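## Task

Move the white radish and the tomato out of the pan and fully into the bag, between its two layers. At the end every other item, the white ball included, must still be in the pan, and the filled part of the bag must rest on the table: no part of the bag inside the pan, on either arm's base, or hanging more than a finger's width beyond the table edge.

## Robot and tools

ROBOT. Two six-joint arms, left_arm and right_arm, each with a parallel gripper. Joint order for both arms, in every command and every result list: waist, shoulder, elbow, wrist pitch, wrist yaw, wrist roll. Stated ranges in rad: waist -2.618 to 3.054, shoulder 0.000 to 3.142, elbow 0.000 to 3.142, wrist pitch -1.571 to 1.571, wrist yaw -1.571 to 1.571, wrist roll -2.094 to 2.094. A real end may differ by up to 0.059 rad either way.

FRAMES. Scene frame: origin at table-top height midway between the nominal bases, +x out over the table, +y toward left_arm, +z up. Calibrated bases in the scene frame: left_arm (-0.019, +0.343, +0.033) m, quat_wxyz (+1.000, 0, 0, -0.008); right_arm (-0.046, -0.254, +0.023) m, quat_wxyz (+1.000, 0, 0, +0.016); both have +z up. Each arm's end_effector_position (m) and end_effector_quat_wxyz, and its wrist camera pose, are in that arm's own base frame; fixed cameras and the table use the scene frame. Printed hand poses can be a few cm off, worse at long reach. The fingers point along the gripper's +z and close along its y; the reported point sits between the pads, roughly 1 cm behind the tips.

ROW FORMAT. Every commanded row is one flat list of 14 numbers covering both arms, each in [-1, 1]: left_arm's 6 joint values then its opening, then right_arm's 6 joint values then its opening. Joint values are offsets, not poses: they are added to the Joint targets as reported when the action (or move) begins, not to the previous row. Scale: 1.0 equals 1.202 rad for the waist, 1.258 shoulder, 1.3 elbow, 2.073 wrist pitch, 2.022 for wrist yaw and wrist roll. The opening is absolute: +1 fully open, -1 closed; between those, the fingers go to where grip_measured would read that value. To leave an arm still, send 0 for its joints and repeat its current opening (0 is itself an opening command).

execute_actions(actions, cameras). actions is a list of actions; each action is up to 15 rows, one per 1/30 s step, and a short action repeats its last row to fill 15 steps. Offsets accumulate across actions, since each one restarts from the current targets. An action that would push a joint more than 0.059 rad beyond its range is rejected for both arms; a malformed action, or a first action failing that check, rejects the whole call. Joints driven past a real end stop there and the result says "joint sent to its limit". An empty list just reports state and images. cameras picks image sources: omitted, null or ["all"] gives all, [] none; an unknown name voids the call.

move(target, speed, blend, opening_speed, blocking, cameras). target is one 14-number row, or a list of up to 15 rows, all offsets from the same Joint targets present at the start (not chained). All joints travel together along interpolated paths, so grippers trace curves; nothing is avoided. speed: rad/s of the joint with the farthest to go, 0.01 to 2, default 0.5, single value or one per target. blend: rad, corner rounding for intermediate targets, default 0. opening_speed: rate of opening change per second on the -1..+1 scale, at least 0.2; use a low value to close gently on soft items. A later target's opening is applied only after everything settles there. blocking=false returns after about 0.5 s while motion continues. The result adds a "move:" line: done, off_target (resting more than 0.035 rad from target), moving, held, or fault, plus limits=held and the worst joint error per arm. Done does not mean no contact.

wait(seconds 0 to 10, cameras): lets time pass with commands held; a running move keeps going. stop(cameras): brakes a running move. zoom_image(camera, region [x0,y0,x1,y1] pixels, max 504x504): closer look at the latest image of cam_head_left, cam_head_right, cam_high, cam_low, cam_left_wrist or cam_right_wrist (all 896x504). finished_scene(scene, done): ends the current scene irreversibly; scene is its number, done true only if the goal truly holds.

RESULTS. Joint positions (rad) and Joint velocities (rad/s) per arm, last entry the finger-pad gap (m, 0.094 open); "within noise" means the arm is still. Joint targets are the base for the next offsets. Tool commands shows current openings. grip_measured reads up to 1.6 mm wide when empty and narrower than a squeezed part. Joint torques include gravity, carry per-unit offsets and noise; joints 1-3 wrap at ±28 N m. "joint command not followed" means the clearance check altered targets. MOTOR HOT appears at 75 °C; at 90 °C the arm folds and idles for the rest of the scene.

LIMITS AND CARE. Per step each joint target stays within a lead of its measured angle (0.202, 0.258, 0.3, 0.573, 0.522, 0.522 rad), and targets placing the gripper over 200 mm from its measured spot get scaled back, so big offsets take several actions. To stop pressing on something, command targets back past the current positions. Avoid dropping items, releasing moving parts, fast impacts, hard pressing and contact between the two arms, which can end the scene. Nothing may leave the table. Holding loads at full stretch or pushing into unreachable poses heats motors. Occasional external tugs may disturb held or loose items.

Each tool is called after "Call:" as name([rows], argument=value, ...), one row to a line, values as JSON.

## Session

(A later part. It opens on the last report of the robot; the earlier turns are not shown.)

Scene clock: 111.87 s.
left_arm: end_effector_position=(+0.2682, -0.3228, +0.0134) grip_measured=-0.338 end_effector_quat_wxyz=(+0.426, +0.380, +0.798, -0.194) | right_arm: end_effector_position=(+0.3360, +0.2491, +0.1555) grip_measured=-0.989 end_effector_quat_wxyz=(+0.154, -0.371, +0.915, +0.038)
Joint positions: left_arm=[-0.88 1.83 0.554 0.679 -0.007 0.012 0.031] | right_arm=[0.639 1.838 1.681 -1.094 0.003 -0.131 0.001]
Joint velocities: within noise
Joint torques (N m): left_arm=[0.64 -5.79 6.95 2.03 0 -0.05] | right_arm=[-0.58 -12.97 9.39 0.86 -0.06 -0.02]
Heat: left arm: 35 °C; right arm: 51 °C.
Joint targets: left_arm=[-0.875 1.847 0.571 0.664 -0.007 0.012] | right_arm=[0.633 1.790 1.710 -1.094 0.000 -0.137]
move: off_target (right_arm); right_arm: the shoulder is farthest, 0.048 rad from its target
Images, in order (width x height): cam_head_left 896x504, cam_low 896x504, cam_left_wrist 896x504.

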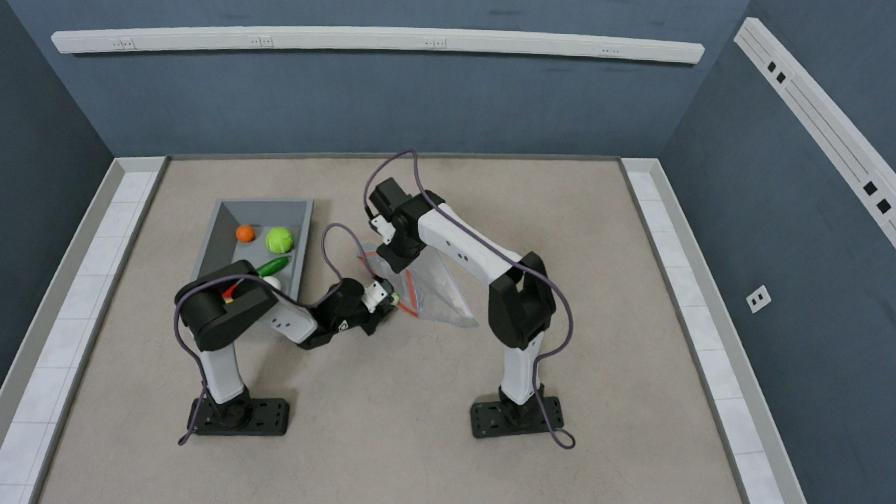

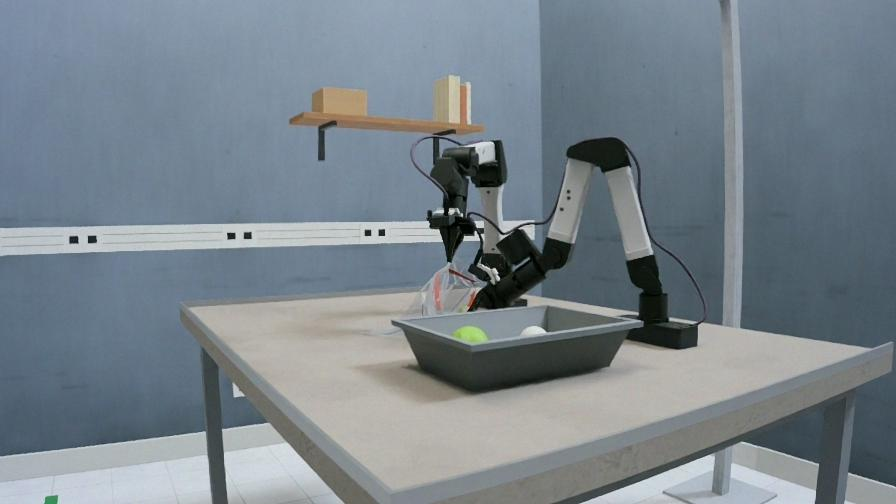

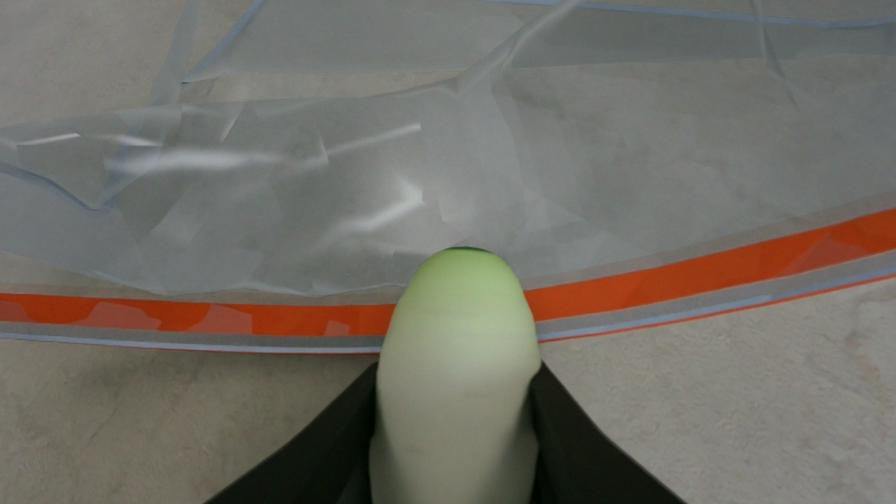

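Call:
move(target=[0,0.084,0.130,-0.031,0,0,-0.5,0,0,0,0,0,0,-1.0], speed=0.2, cameras=["cam_left_wrist","cam_head_left","cam_low"])

Call:
zoom_image(camera="cam_head_left", region=[310, 220, 510, 360])

Call:
zoom_image(camera="cam_low", region=[400, 180, 600, 340])

Scene clock: 115.43 s.
left_arm: end_effector_position=(+0.2934, -0.3533, +0.0137) grip_measured=-0.338 end_effector_quat_wxyz=(+0.426, +0.380, +0.798, -0.194) | right_arm: end_effector_position=(+0.3360, +0.2491, +0.1555) grip_measured=-0.989 end_effector_quat_wxyz=(+0.154, -0.371, +0.915, +0.038)
Joint positions: left_arm=[-0.88 1.934 0.722 0.615 -0.007 0.012 0.031] | right_arm=[0.639 1.838 1.681 -1.094 0.003 -0.131 0.001]
Joint velocities: within noise
Joint torques (N m): left_arm=[0.65 -6.83 7.47 2.07 0 -0.05] | right_arm=[-0.58 -12.98 9.39 0.87 -0.06 -0.02]
Heat: left arm: 35 °C; right arm: 52 °C.
Joint targets: left_arm=[-0.875 1.952 0.740 0.600 -0.007 0.012] | right_arm=[0.633 1.790 1.710 -1.094 0.000 -0.137]
move: off_target (right_arm); right_arm: the shoulder is farthest, 0.048 rad from its target
Images, in order (width x height): cam_head_left 896x504, cam_low 896x504, cam_left_wrist 896x504.

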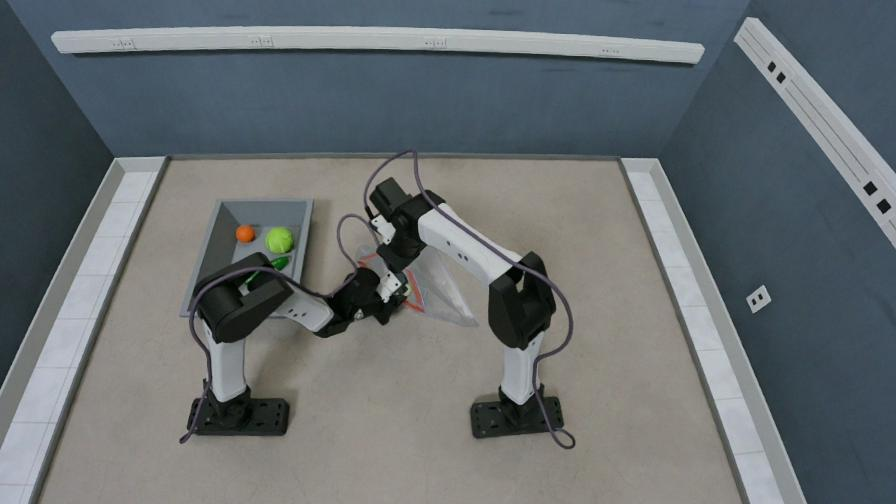

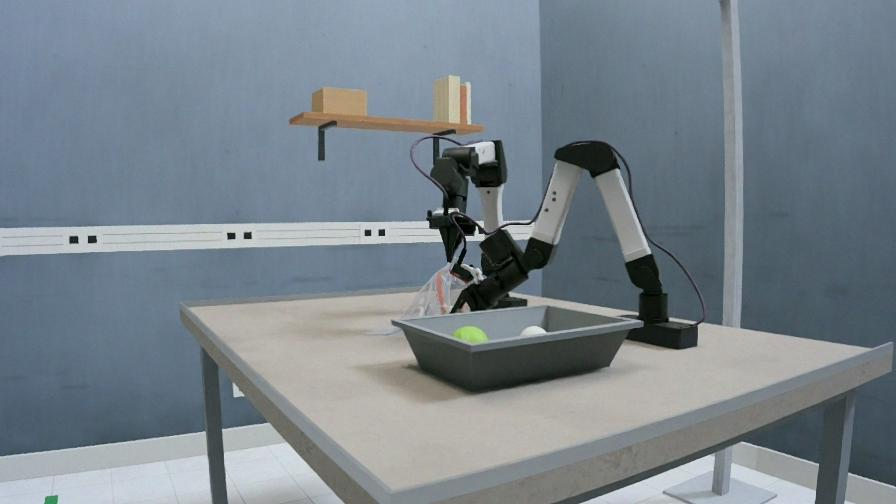

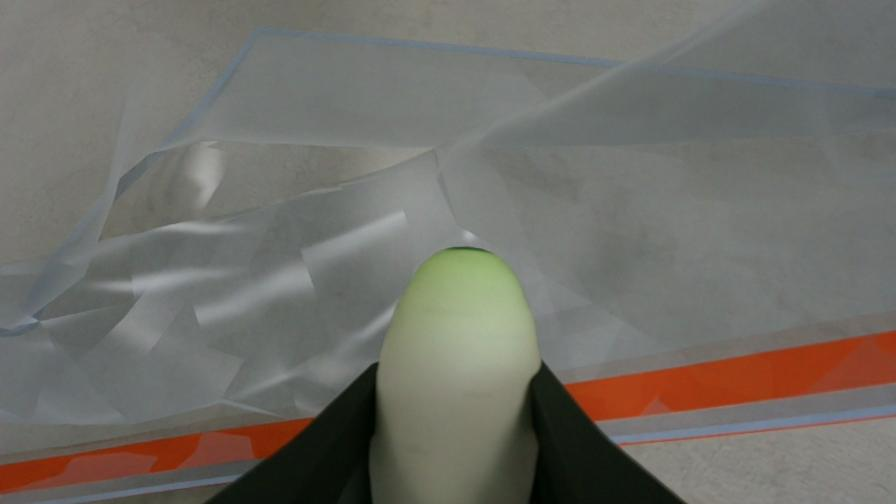

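Scaled by 2.520 from the camera's 896x504 image, which has a finer 1280x720 frame.

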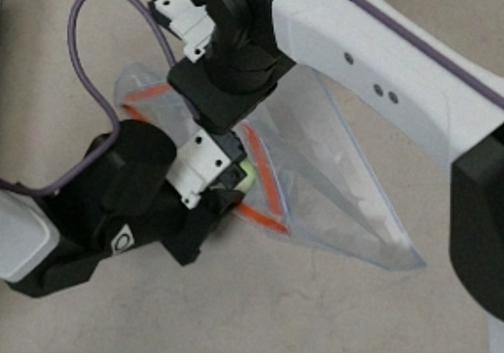

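Scaled by 2.520 from the camera's 896x504 image, which has a finer 1280x720 frame.

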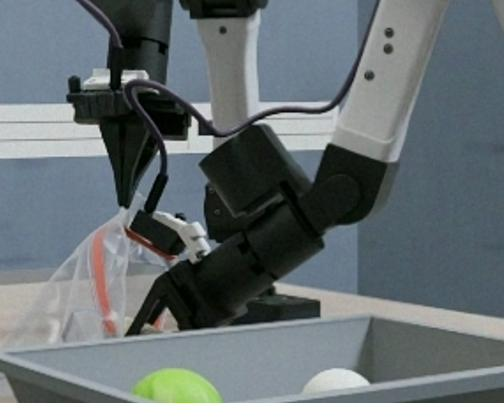

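Call:
move(target=[0,0.062,0.102,-0.0265,0,0,-0.5,0,0,0,0,0,0,-1.0], speed=0.2, cameras=["cam_left_wrist","cam_head_left"])

Call:
zoom_image(camera="cam_head_left", region=[310, 220, 510, 360])

Scene clock: 116.87 s.
left_arm: end_effector_position=(+0.3123, -0.3761, +0.0134) grip_measured=-0.338 end_effector_quat_wxyz=(+0.425, +0.380, +0.798, -0.194) | right_arm: end_effector_position=(+0.3360, +0.2491, +0.1555) grip_measured=-0.989 end_effector_quat_wxyz=(+0.154, -0.371, +0.915, +0.038)
Joint positions: left_arm=[-0.88 2.011 0.853 0.558 -0.007 0.012 0.031] | right_arm=[0.639 1.838 1.681 -1.094 0.003 -0.131 0.001]
Joint velocities: within noise
Joint torques (N m): left_arm=[0.61 -7.65 7.83 2.09 0.01 -0.06] | right_arm=[-0.58 -12.97 9.37 0.86 -0.06 -0.03]
Heat: left arm: 35 °C; right arm: 52 °C.
Joint targets: left_arm=[-0.875 2.030 0.872 0.545 -0.007 0.012] | right_arm=[0.633 1.790 1.710 -1.094 0.000 -0.137]
move: off_target (right_arm); right_arm: the shoulder is farthest, 0.048 rad from its target
Images, in order (width x height): cam_head_left 896x504, cam_left_wrist 896x504.

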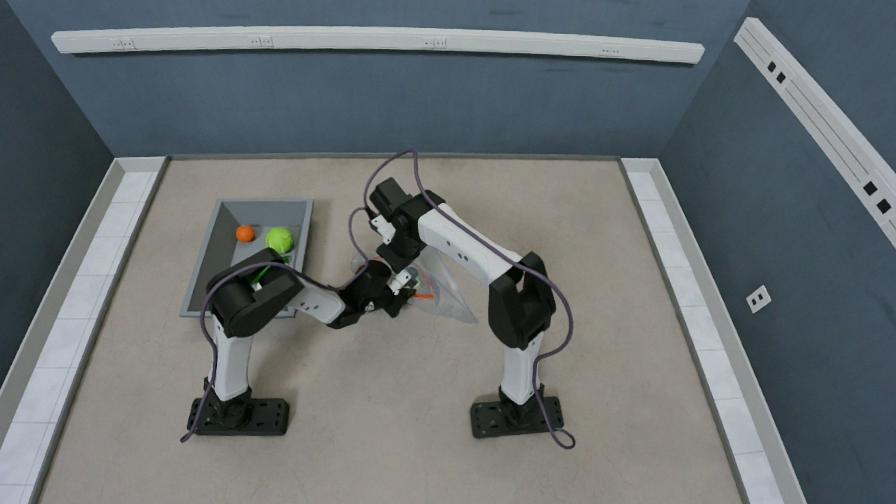

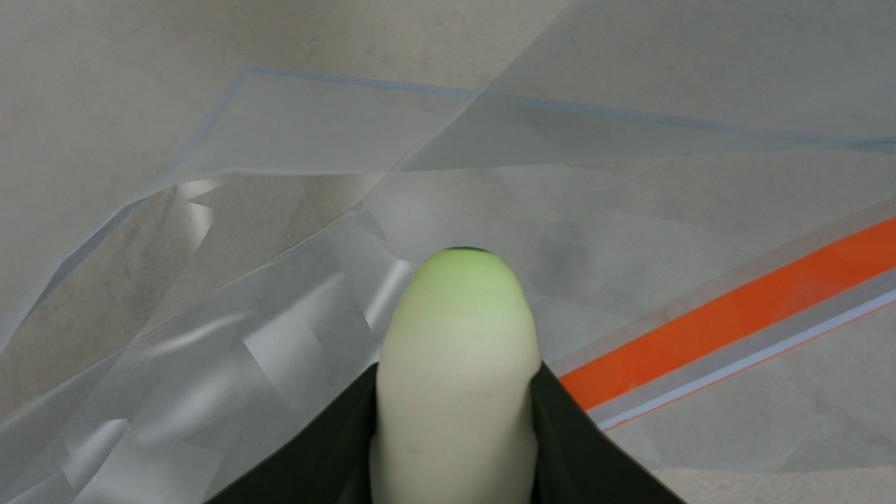

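Scaled by 2.520 from the camera's 896x504 image, which has a finer 1280x720 frame.

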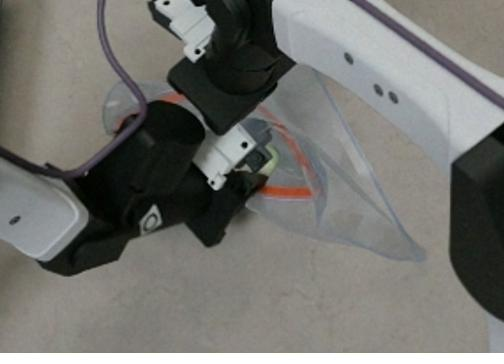

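Call:
move([
  [0,-0.028,0.054,-0.1466,0,0,-0.5,0,0,0,0,0,0,-1.0],
  [0,-0.028,0.054,-0.1466,0,0,0.15,0,0,0,0,0,0,-1.0],
], speed=0.2, opening_speed=0.5, cameras=["cam_left_wrist","cam_head_left","cam_low"])

Call:
zoom_image(camera="cam_head_left", region=[310, 220, 510, 360])

Scene clock: 119.30 s.
left_arm: end_effector_position=(+0.3068, -0.3696, -0.0030) grip_measured=-0.338 end_effector_quat_wxyz=(+0.369, +0.393, +0.825, -0.168) | right_arm: end_effector_position=(+0.3360, +0.2491, +0.1555) grip_measured=-0.989 end_effector_quat_wxyz=(+0.154, -0.371, +0.915, +0.038)
Joint positions: left_arm=[-0.88 2.011 0.917 0.357 -0.007 0.012 0.031] | right_arm=[0.639 1.838 1.681 -1.094 0.003 -0.131 0.001]
Joint velocities: within noise
Joint torques (N m): left_arm=[0.23 -9.29 6.15 2.02 0.01 -0.05] | right_arm=[-0.59 -12.97 9.39 0.86 -0.06 -0.02]
Heat: left arm: 35 °C; right arm: 52 °C.
Joint targets: left_arm=[-0.880 2.011 0.917 0.355 -0.007 0.012] | right_arm=[0.633 1.790 1.710 -1.094 0.000 -0.137]
Tool commands: left_gripper/opening=-0.5 right_gripper/opening=-1.0
move: held (left_arm; a check stopped the path), off_target (right_arm); path passed 0 of 2 targets; target 2's new numbers were not sent; limits=held; left_arm: the wrist pitch is farthest, 0.116 rad from its target; right_arm: the shoulder is farthest, 0.048 rad from its target
joint command not followed: on one or more control steps a check withheld the commanded joint targets of the left arm, and it was not sent them on those steps.
cause: the commanded joint targets, or the way to them, would bring a part of the robot too close to another arm (this arm's wrist (the part past the wrist pitch) and the right arm's fingers).
Images, in order (width x height): cam_head_left 896x504, cam_low 896x504, cam_left_wrist 896x504.

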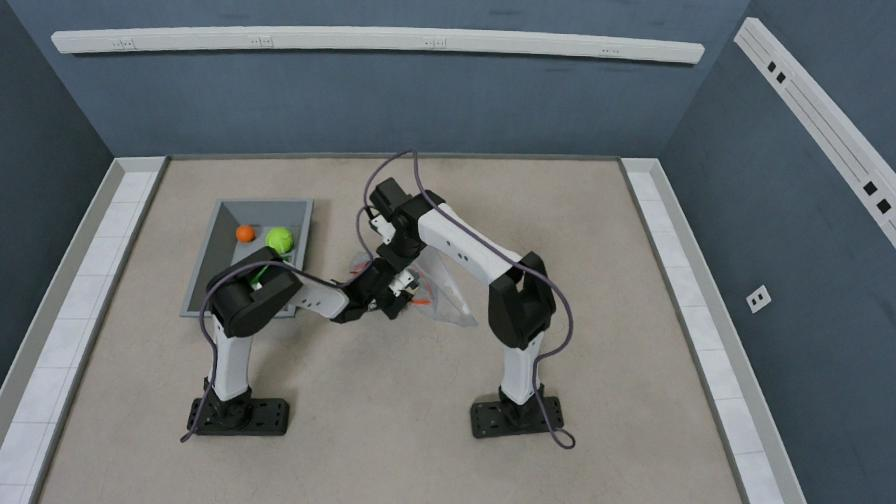

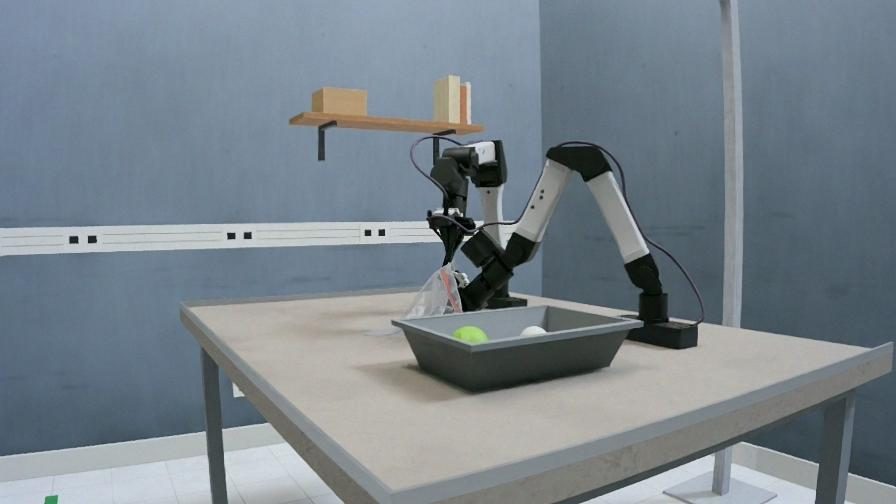

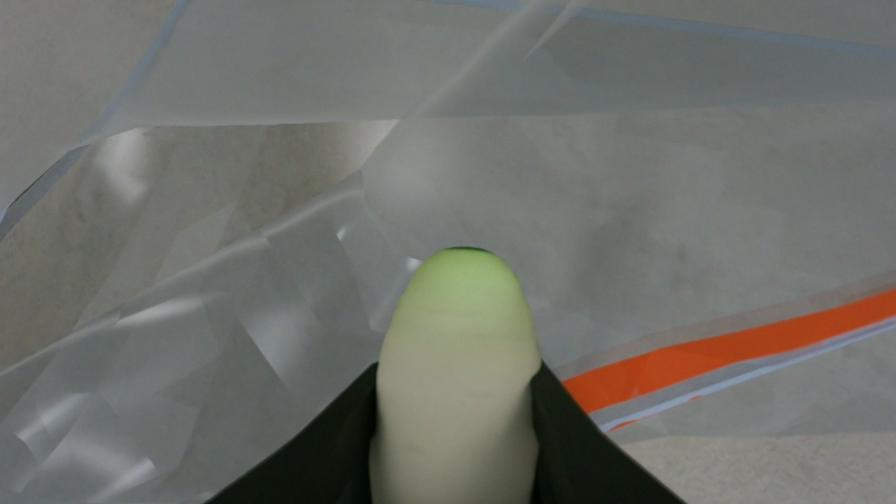

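Scaled by 2.520 from the camera's 896x504 image, which has a finer 1280x720 frame.

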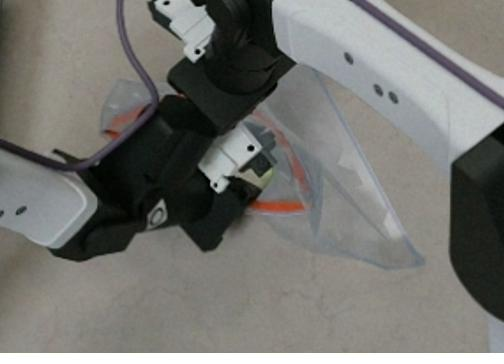

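Call:
move([
  [0,-0.052,-0.015,-0.0806,0,0,-0.5,0,0,0,0,0,0,-1.0],
  [0,-0.052,-0.015,-0.0806,0,0,0.15,0,0,0,0,0,0,-1.0],
], speed=0.2, opening_speed=0.5, cameras=["cam_left_wrist","cam_head_left"])

Call:
zoom_image(camera="cam_head_left", region=[310, 220, 510, 360])

Scene clock: 122.47 s.
left_arm: end_effector_position=(+0.2915, -0.3510, -0.0117) grip_measured=+0.148 end_effector_quat_wxyz=(+0.321, +0.403, +0.845, -0.145) | right_arm: end_effector_position=(+0.3360, +0.2491, +0.1555) grip_measured=-0.989 end_effector_quat_wxyz=(+0.154, -0.371, +0.915, +0.038)
Joint positions: left_arm=[-0.88 1.966 0.908 0.207 -0.007 0.012 0.054] | right_arm=[0.639 1.838 1.681 -1.094 0.003 -0.131 0.001]
Joint velocities: within noise
Joint torques (N m): left_arm=[0.21 -10.55 5.16 1.68 0 -0.06] | right_arm=[-0.58 -12.98 9.4 0.86 -0.06 -0.02]
Heat: left arm: 34 °C; right arm: 53 °C.
Joint targets: left_arm=[-0.880 1.945 0.897 0.188 -0.007 0.012] | right_arm=[0.633 1.790 1.710 -1.094 0.000 -0.137]
move: off_target (right_arm); target 2's new numbers were sent with left_arm's wrist pitch 0.045 rad from that target; right_arm: the shoulder is farthest, 0.048 rad from its target
Images, in order (width x height): cam_head_left 896x504, cam_left_wrist 896x504.

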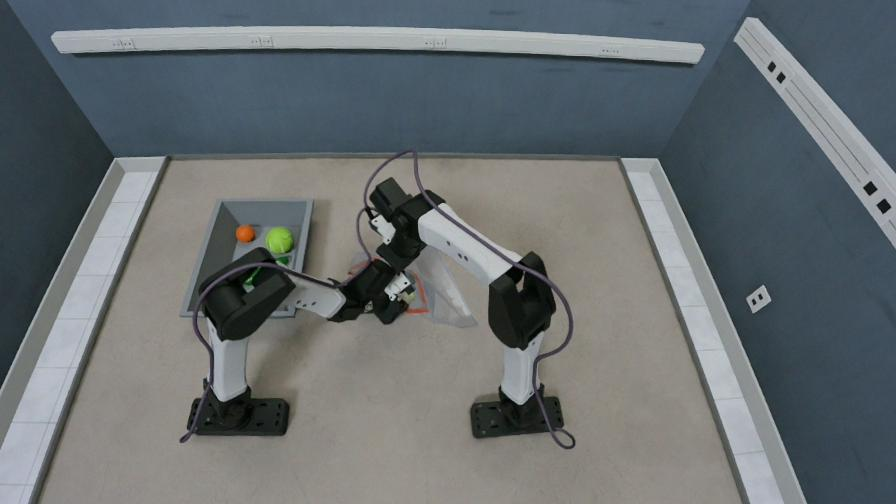

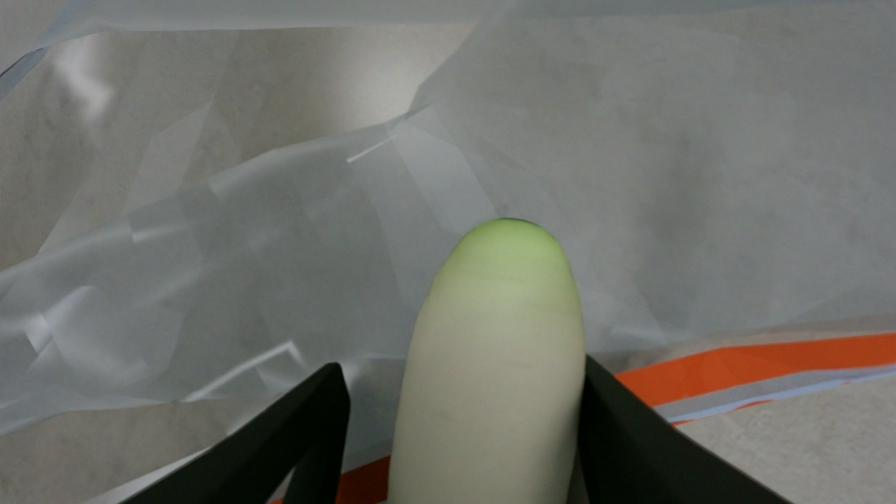

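Scaled by 2.520 from the camera's 896x504 image, which has a finer 1280x720 frame.

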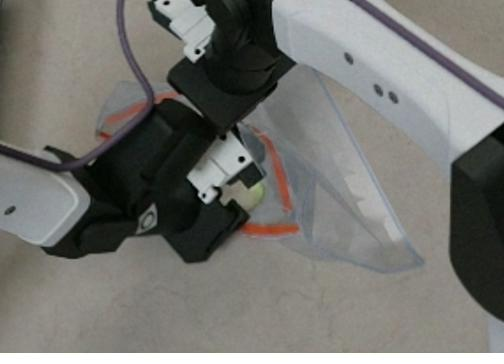

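Call:
move([
  [0,-0.032,-0.296,0.295,0,0,0.15,0,0,0,0,0,0,-1.0],
], speed=0.4, cameras=["cam_left_wrist","cam_head_left"])

Call:
zoom_image(camera="cam_head_left", region=[310, 220, 510, 360])

Scene clock: 125.07 s.
left_arm: end_effector_position=(+0.2641, -0.3179, -0.0117) grip_measured=+0.148 end_effector_quat_wxyz=(+0.421, +0.381, +0.801, -0.192) | right_arm: end_effector_position=(+0.3360, +0.2491, +0.1555) grip_measured=-0.989 end_effector_quat_wxyz=(+0.154, -0.371, +0.915, +0.038)
Joint positions: left_arm=[-0.88 1.927 0.522 0.795 -0.007 0.012 0.054] | right_arm=[0.639 1.838 1.681 -1.094 0.003 -0.131 0.001]
Joint velocities: within noise
Joint torques (N m): left_arm=[0.18 -8.95 3.59 2.24 0 -0.06] | right_arm=[-0.55 -12.97 9.39 0.86 -0.06 -0.02]
Heat: left arm: 34 °C; right arm: 53 °C.
Joint targets: left_arm=[-0.880 1.905 0.512 0.799 -0.007 0.012] | right_arm=[0.633 1.790 1.710 -1.094 0.000 -0.137]
move: off_target (right_arm); right_arm: the shoulder is farthest, 0.048 rad from its target
Images, in order (width x height): cam_head_left 896x504, cam_left_wrist 896x504.

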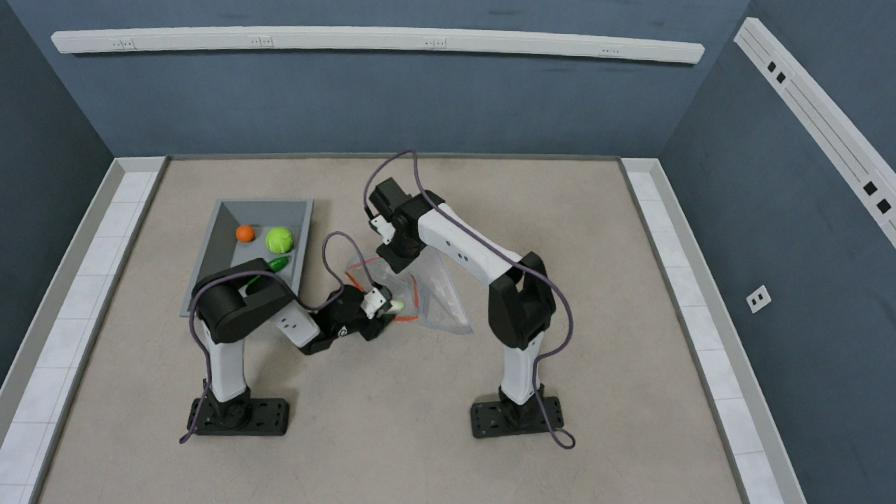

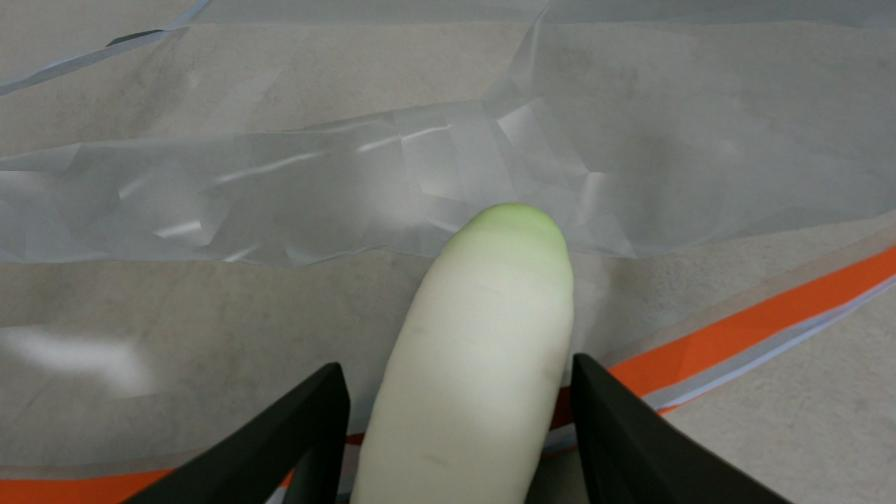

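Scaled by 2.520 from the camera's 896x504 image, which has a finer 1280x720 frame.

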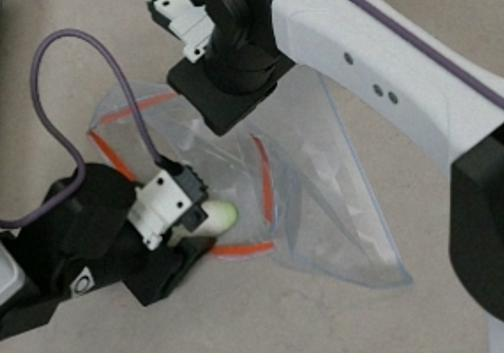

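Call:
move([
  [0,-0.032,-0.0615,0.023,0,0,0.15,0,0,0,0,0,0,-1.0],
], speed=0.3, cameras=["cam_left_wrist"])

Scene clock: 126.37 s.
left_arm: end_effector_position=(+0.2519, -0.3031, -0.0118) grip_measured=+0.148 end_effector_quat_wxyz=(+0.422, +0.381, +0.800, -0.192) | right_arm: end_effector_position=(+0.3360, +0.2491, +0.1555) grip_measured=-0.989 end_effector_quat_wxyz=(+0.154, -0.371, +0.915, +0.038)
Joint positions: left_arm=[-0.88 1.889 0.441 0.841 -0.007 0.012 0.054] | right_arm=[0.639 1.838 1.681 -1.094 0.003 -0.131 0.001]
Joint velocities: within noise
Joint torques (N m): left_arm=[0.23 -8.58 3.52 2.27 0 -0.05] | right_arm=[-0.57 -12.97 9.4 0.87 -0.06 -0.02]
Heat: left arm: 34 °C; right arm: 53 °C.
Joint targets: left_arm=[-0.880 1.865 0.433 0.847 -0.007 0.012] | right_arm=[0.633 1.790 1.710 -1.094 0.000 -0.137]
move: off_target (right_arm); right_arm: the shoulder is farthest, 0.048 rad from its target
Images, in order (width x height): cam_left_wrist 896x504.

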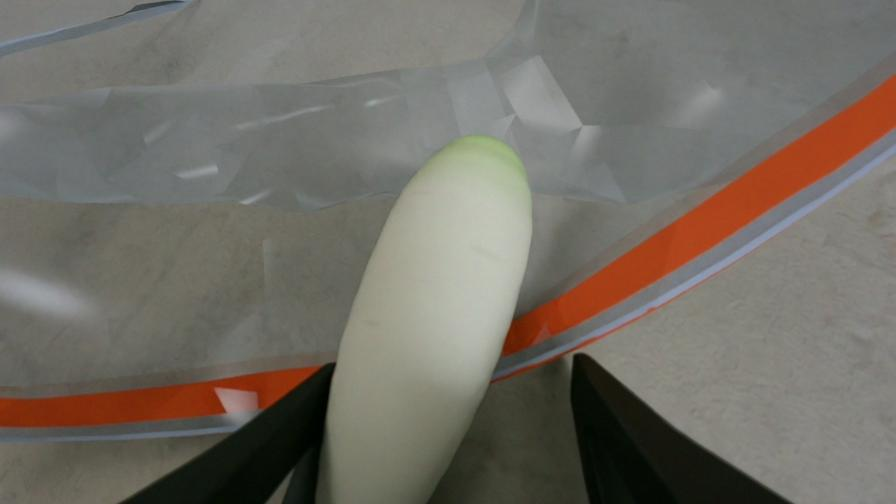

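Call:
move(target=[0.017,0,0,0,0,0,-0.55,0,0,0,0,0,0,-1.0], opening_speed=0.5, cameras=["cam_left_wrist","cam_head_left"])

Scene clock: 129.20 s.
left_arm: end_effector_position=(+0.2562, -0.2996, -0.0116) grip_measured=-0.462 end_effector_quat_wxyz=(+0.423, +0.375, +0.803, -0.190) | right_arm: end_effector_position=(+0.3360, +0.2491, +0.1555) grip_measured=-0.989 end_effector_quat_wxyz=(+0.154, -0.371, +0.915, +0.038)
Joint positions: left_arm=[-0.866 1.889 0.441 0.842 -0.007 0.012 0.025] | right_arm=[0.639 1.838 1.681 -1.094 0.003 -0.131 0.001]
Joint velocities: within noise
Joint torques (N m): left_arm=[0.73 -8.59 3.49 2.27 0.01 -0.05] | right_arm=[-0.59 -12.97 9.39 0.86 -0.07 -0.02]
Heat: left arm: 34 °C; right arm: 54 °C.
Joint targets: left_arm=[-0.860 1.865 0.433 0.847 -0.007 0.012] | right_arm=[0.633 1.790 1.710 -1.094 0.000 -0.137]
move: off_target (right_arm); right_arm: the shoulder is farthest, 0.048 rad from its target
Images, in order (width x height): cam_head_left 896x504, cam_left_wrist 896x504.

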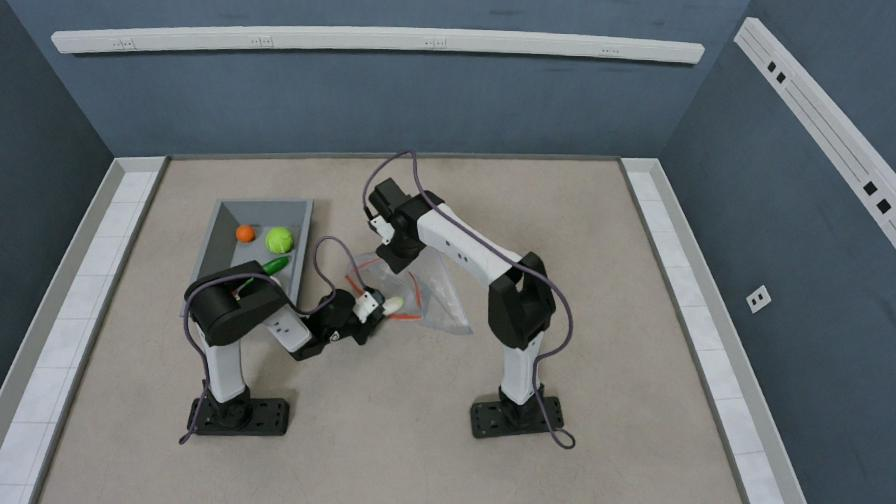

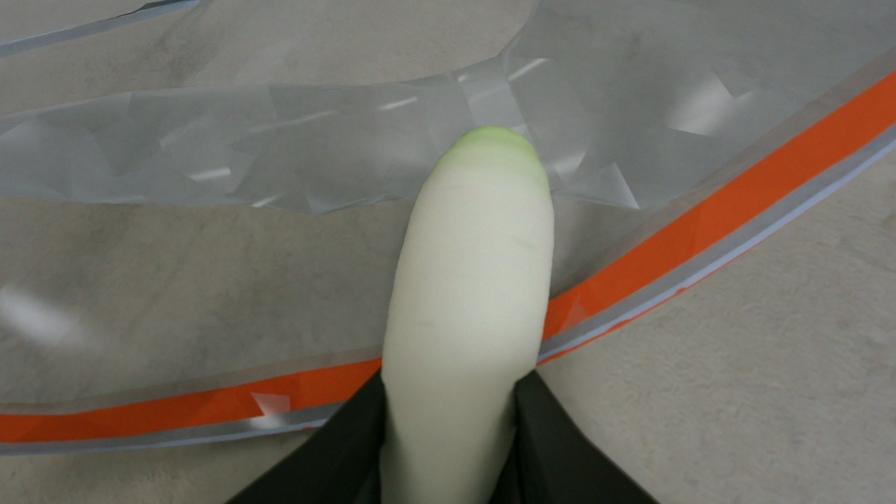

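Call:
move([
  [0,-0.0914,0.035,-0.071,0,0,-0.65,0,0,0,0,0,0,-1.0],
  [-0.005,0.007,0.139,-0.097,0,0,-0.65,0,0,0,0,0,0,-1.0],
  [-0.007,0.069,0.236,-0.119,0,0,-0.65,0,0,0,0,0,0,-1.0],
], speed=0.3, blend=0.05, cameras=["cam_left_wrist","cam_head_left","cam_low"])

Scene clock: 131.67 s.
left_arm: end_effector_position=(+0.2986, -0.3494, +0.0143) grip_measured=-0.468 end_effector_quat_wxyz=(+0.428, +0.374, +0.800, -0.191) | right_arm: end_effector_position=(+0.3360, +0.2491, +0.1555) grip_measured=-0.989 end_effector_quat_wxyz=(+0.154, -0.371, +0.915, +0.038)
Joint positions: left_arm=[-0.866 1.933 0.723 0.615 -0.007 0.012 0.025] | right_arm=[0.639 1.838 1.681 -1.094 0.003 -0.131 0.001]
Joint velocities: within noise
Joint torques (N m): left_arm=[0.09 -6.79 7.39 2.06 0.01 -0.05] | right_arm=[-0.57 -12.98 9.4 0.86 -0.06 -0.02]
Heat: left arm: 34 °C; right arm: 54 °C.
Joint targets: left_arm=[-0.868 1.952 0.739 0.600 -0.007 0.012] | right_arm=[0.633 1.790 1.710 -1.094 0.000 -0.137]
move: off_target (right_arm); right_arm: the shoulder is farthest, 0.048 rad from its target
Images, in order (width x height): cam_head_left 896x504, cam_low 896x504, cam_left_wrist 896x504.

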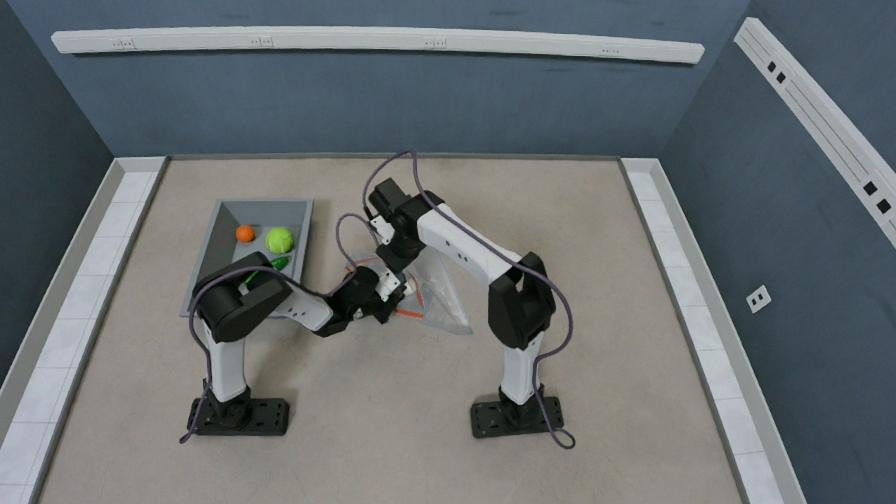

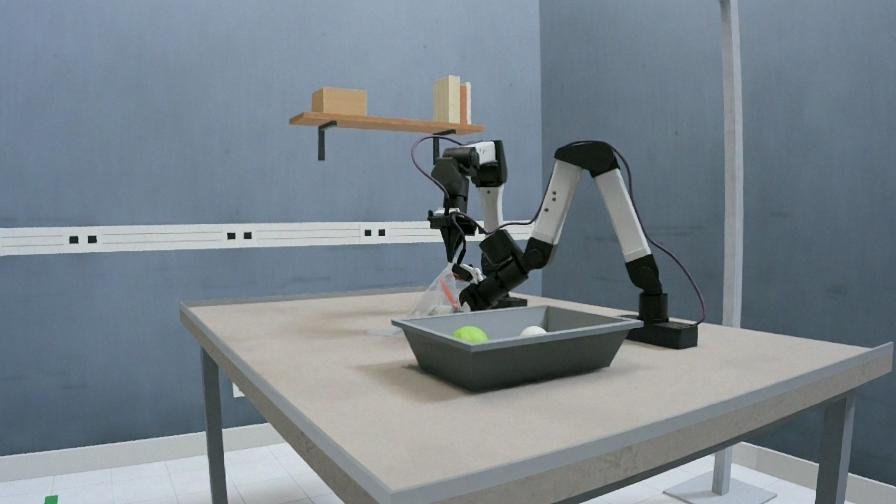

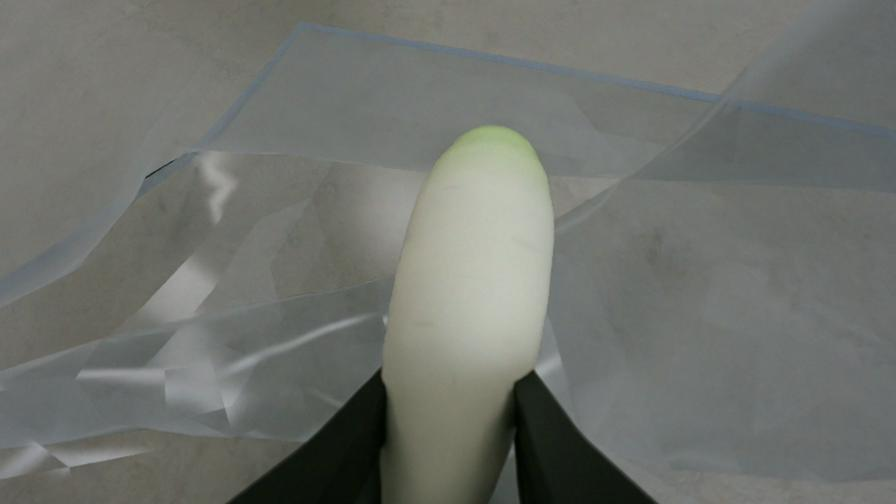

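Call:
zoom_image(camera="cam_head_left", region=[330, 230, 490, 350])

Call:
zoom_image(camera="cam_low", region=[380, 200, 580, 340])

Scaled by 3.150 from the camera's 896x504 image, which has a finer 1280x720 frame.

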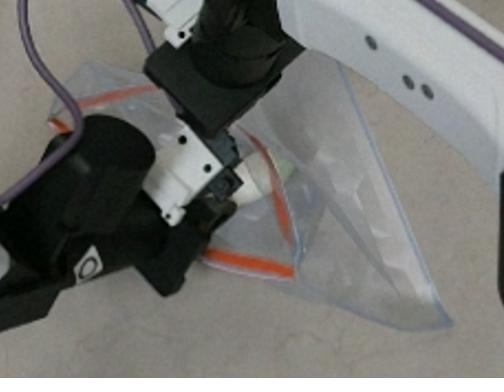

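Scaled by 2.520 from the camera's 896x504 image, which has a finer 1280x720 frame.

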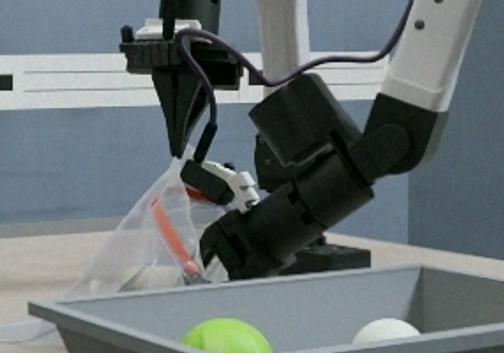

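Call:
move([
  [0,0.066,-0.008,0.048,0,0,-0.65,0,0,0,0,0,0,-1.0],
  [0,0.066,-0.008,0.048,0,0,0.0,0,0,0,0,0,0,-1.0],
], speed=0.25, opening_speed=0.6, cameras=["cam_left_wrist","cam_head_left"])

Scene clock: 134.67 s.
left_arm: end_effector_position=(+0.2999, -0.3509, -0.0061) grip_measured=-0.002 end_effector_quat_wxyz=(+0.426, +0.374, +0.801, -0.191) | right_arm: end_effector_position=(+0.3360, +0.2491, +0.1555) grip_measured=-0.989 end_effector_quat_wxyz=(+0.154, -0.371, +0.915, +0.038)
Joint positions: left_arm=[-0.866 2.016 0.723 0.695 -0.007 0.012 0.047] | right_arm=[0.639 1.838 1.681 -1.094 0.003 -0.131 0.001]
Joint velocities: within noise
Joint torques (N m): left_arm=[0.05 -7.15 5.85 2.27 0 -0.05] | right_arm=[-0.58 -12.98 9.42 0.86 -0.06 -0.02]
Heat: left arm: 35 °C; right arm: 54 °C.
Joint targets: left_arm=[-0.868 2.035 0.729 0.700 -0.007 0.012] | right_arm=[0.633 1.790 1.710 -1.094 0.000 -0.137]
move: off_target (right_arm); right_arm: the shoulder is farthest, 0.048 rad from its target
Images, in order (width x height): cam_head_left 896x504, cam_left_wrist 896x504.

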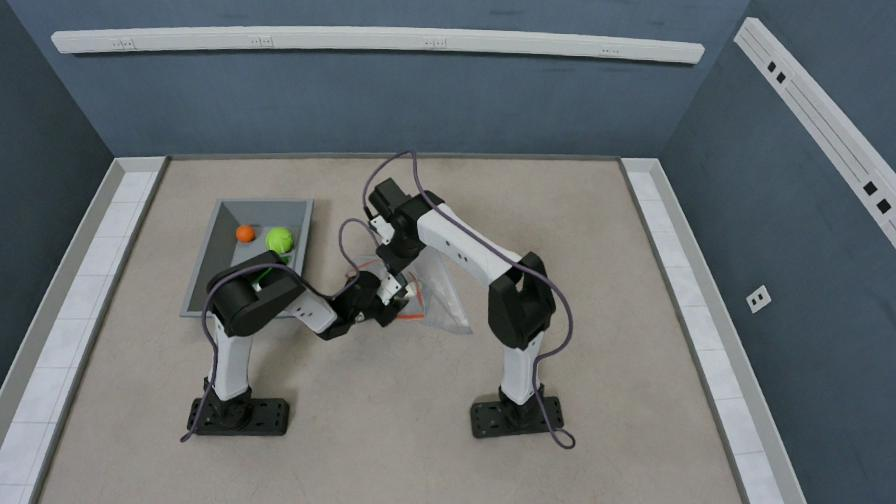

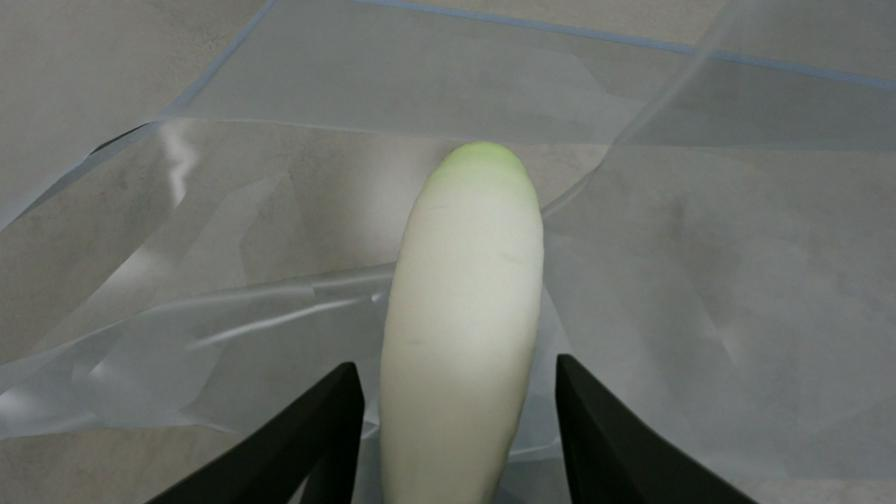

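Call:
move([
  [0,-0.131,-0.222,0.063,0,0,0.0,0,0,0,0,0,0,-1.0],
  [0,-0.302,-0.322,0.024,0,0,0.0,0,0,0,0,0,0,-1.0],
], speed=0.5, blend=0.05, cameras=["cam_left_wrist","cam_head_left"])

Scene clock: 136.63 s.
left_arm: end_effector_position=(+0.2362, -0.2761, +0.0141) grip_measured=-0.002 end_effector_quat_wxyz=(+0.432, +0.373, +0.798, -0.194) | right_arm: end_effector_position=(+0.3360, +0.2491, +0.1555) grip_measured=-0.989 end_effector_quat_wxyz=(+0.154, -0.371, +0.915, +0.038)
Joint positions: left_arm=[-0.866 1.672 0.32 0.767 -0.007 0.011 0.047] | right_arm=[0.639 1.838 1.681 -1.094 0.003 -0.131 0.001]
Joint velocities: within noise
Joint torques (N m): left_arm=[0.05 -6.63 3.97 2.05 0.01 -0.04] | right_arm=[-0.57 -12.98 9.4 0.86 -0.06 -0.02]
Heat: left arm: 35 °C; right arm: 54 °C.
Joint targets: left_arm=[-0.868 1.655 0.310 0.749 -0.007 0.012] | right_arm=[0.633 1.790 1.710 -1.094 0.000 -0.137]
move: off_target (right_arm); right_arm: the shoulder is farthest, 0.048 rad from its target
Images, in order (width x height): cam_head_left 896x504, cam_left_wrist 896x504.

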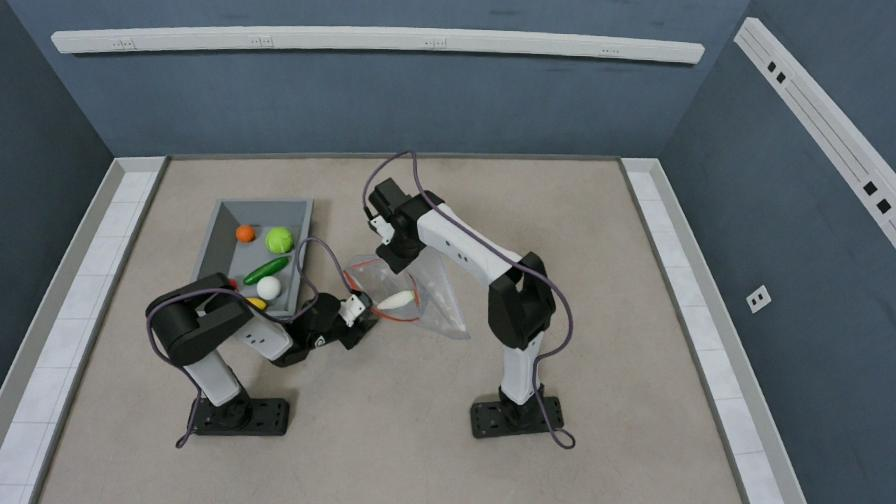

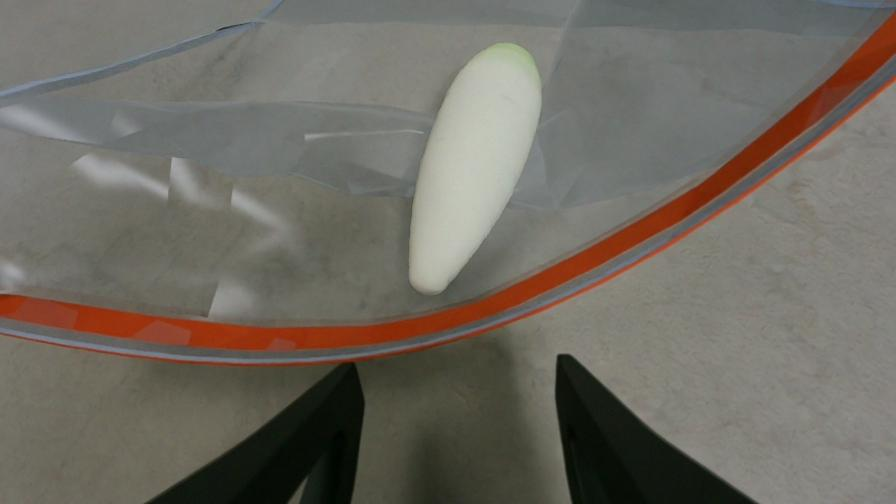

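Call:
move([
  [0.017,0.280,0.085,0.157,0,0,0.0,0,0,0,0,0,0,-1.0],
  [0.017,0.329,0.212,0.107,0,0,0.0,0,0,0,0,0,0,-1.0],
], speed=0.4, blend=0.05, cameras=["cam_left_wrist","cam_head_left"])

Scene clock: 139.63 s.
left_arm: end_effector_position=(+0.2911, -0.3328, -0.0052) grip_measured=-0.002 end_effector_quat_wxyz=(+0.472, +0.358, +0.778, -0.209) | right_arm: end_effector_position=(+0.3360, +0.2491, +0.1555) grip_measured=-0.989 end_effector_quat_wxyz=(+0.154, -0.371, +0.915, +0.038)
Joint positions: left_arm=[-0.855 2.049 0.575 0.988 -0.007 0.01 0.047] | right_arm=[0.639 1.838 1.681 -1.094 0.003 -0.131 0.001]
Joint velocities: within noise
Joint torques (N m): left_arm=[0.73 -6.42 5.38 2.12 0 -0.04] | right_arm=[-0.58 -12.97 9.39 0.86 -0.06 -0.03]
Heat: left arm: 35 °C; right arm: 55 °C.
Joint targets: left_arm=[-0.848 2.069 0.586 0.971 -0.007 0.011] | right_arm=[0.633 1.790 1.710 -1.094 0.000 -0.137]
move: off_target (right_arm); right_arm: the shoulder is farthest, 0.048 rad from its target
Images, in order (width x height): cam_head_left 896x504, cam_left_wrist 896x504.

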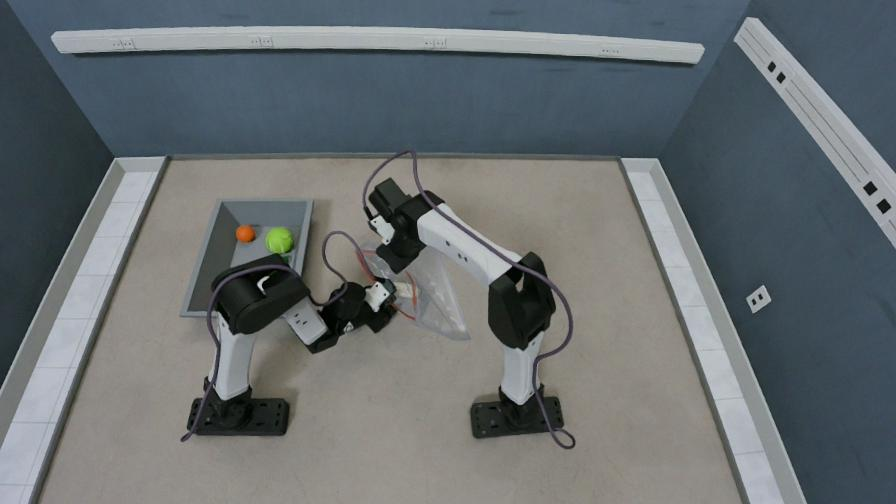

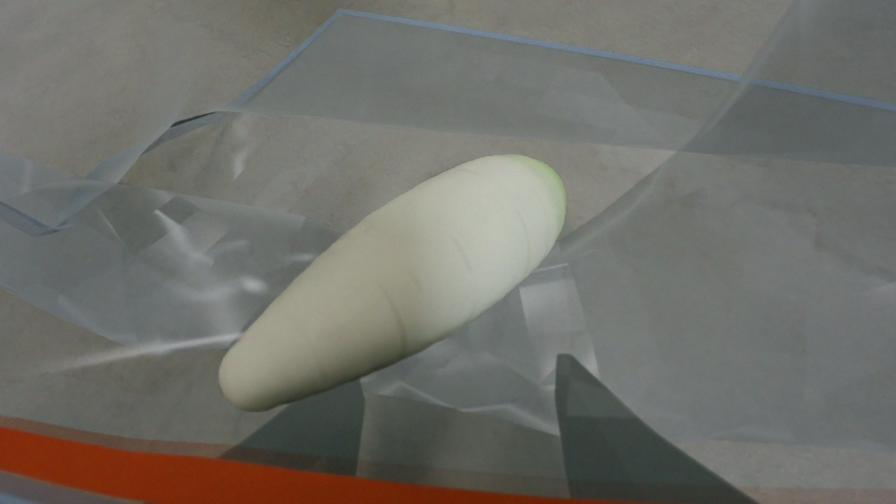

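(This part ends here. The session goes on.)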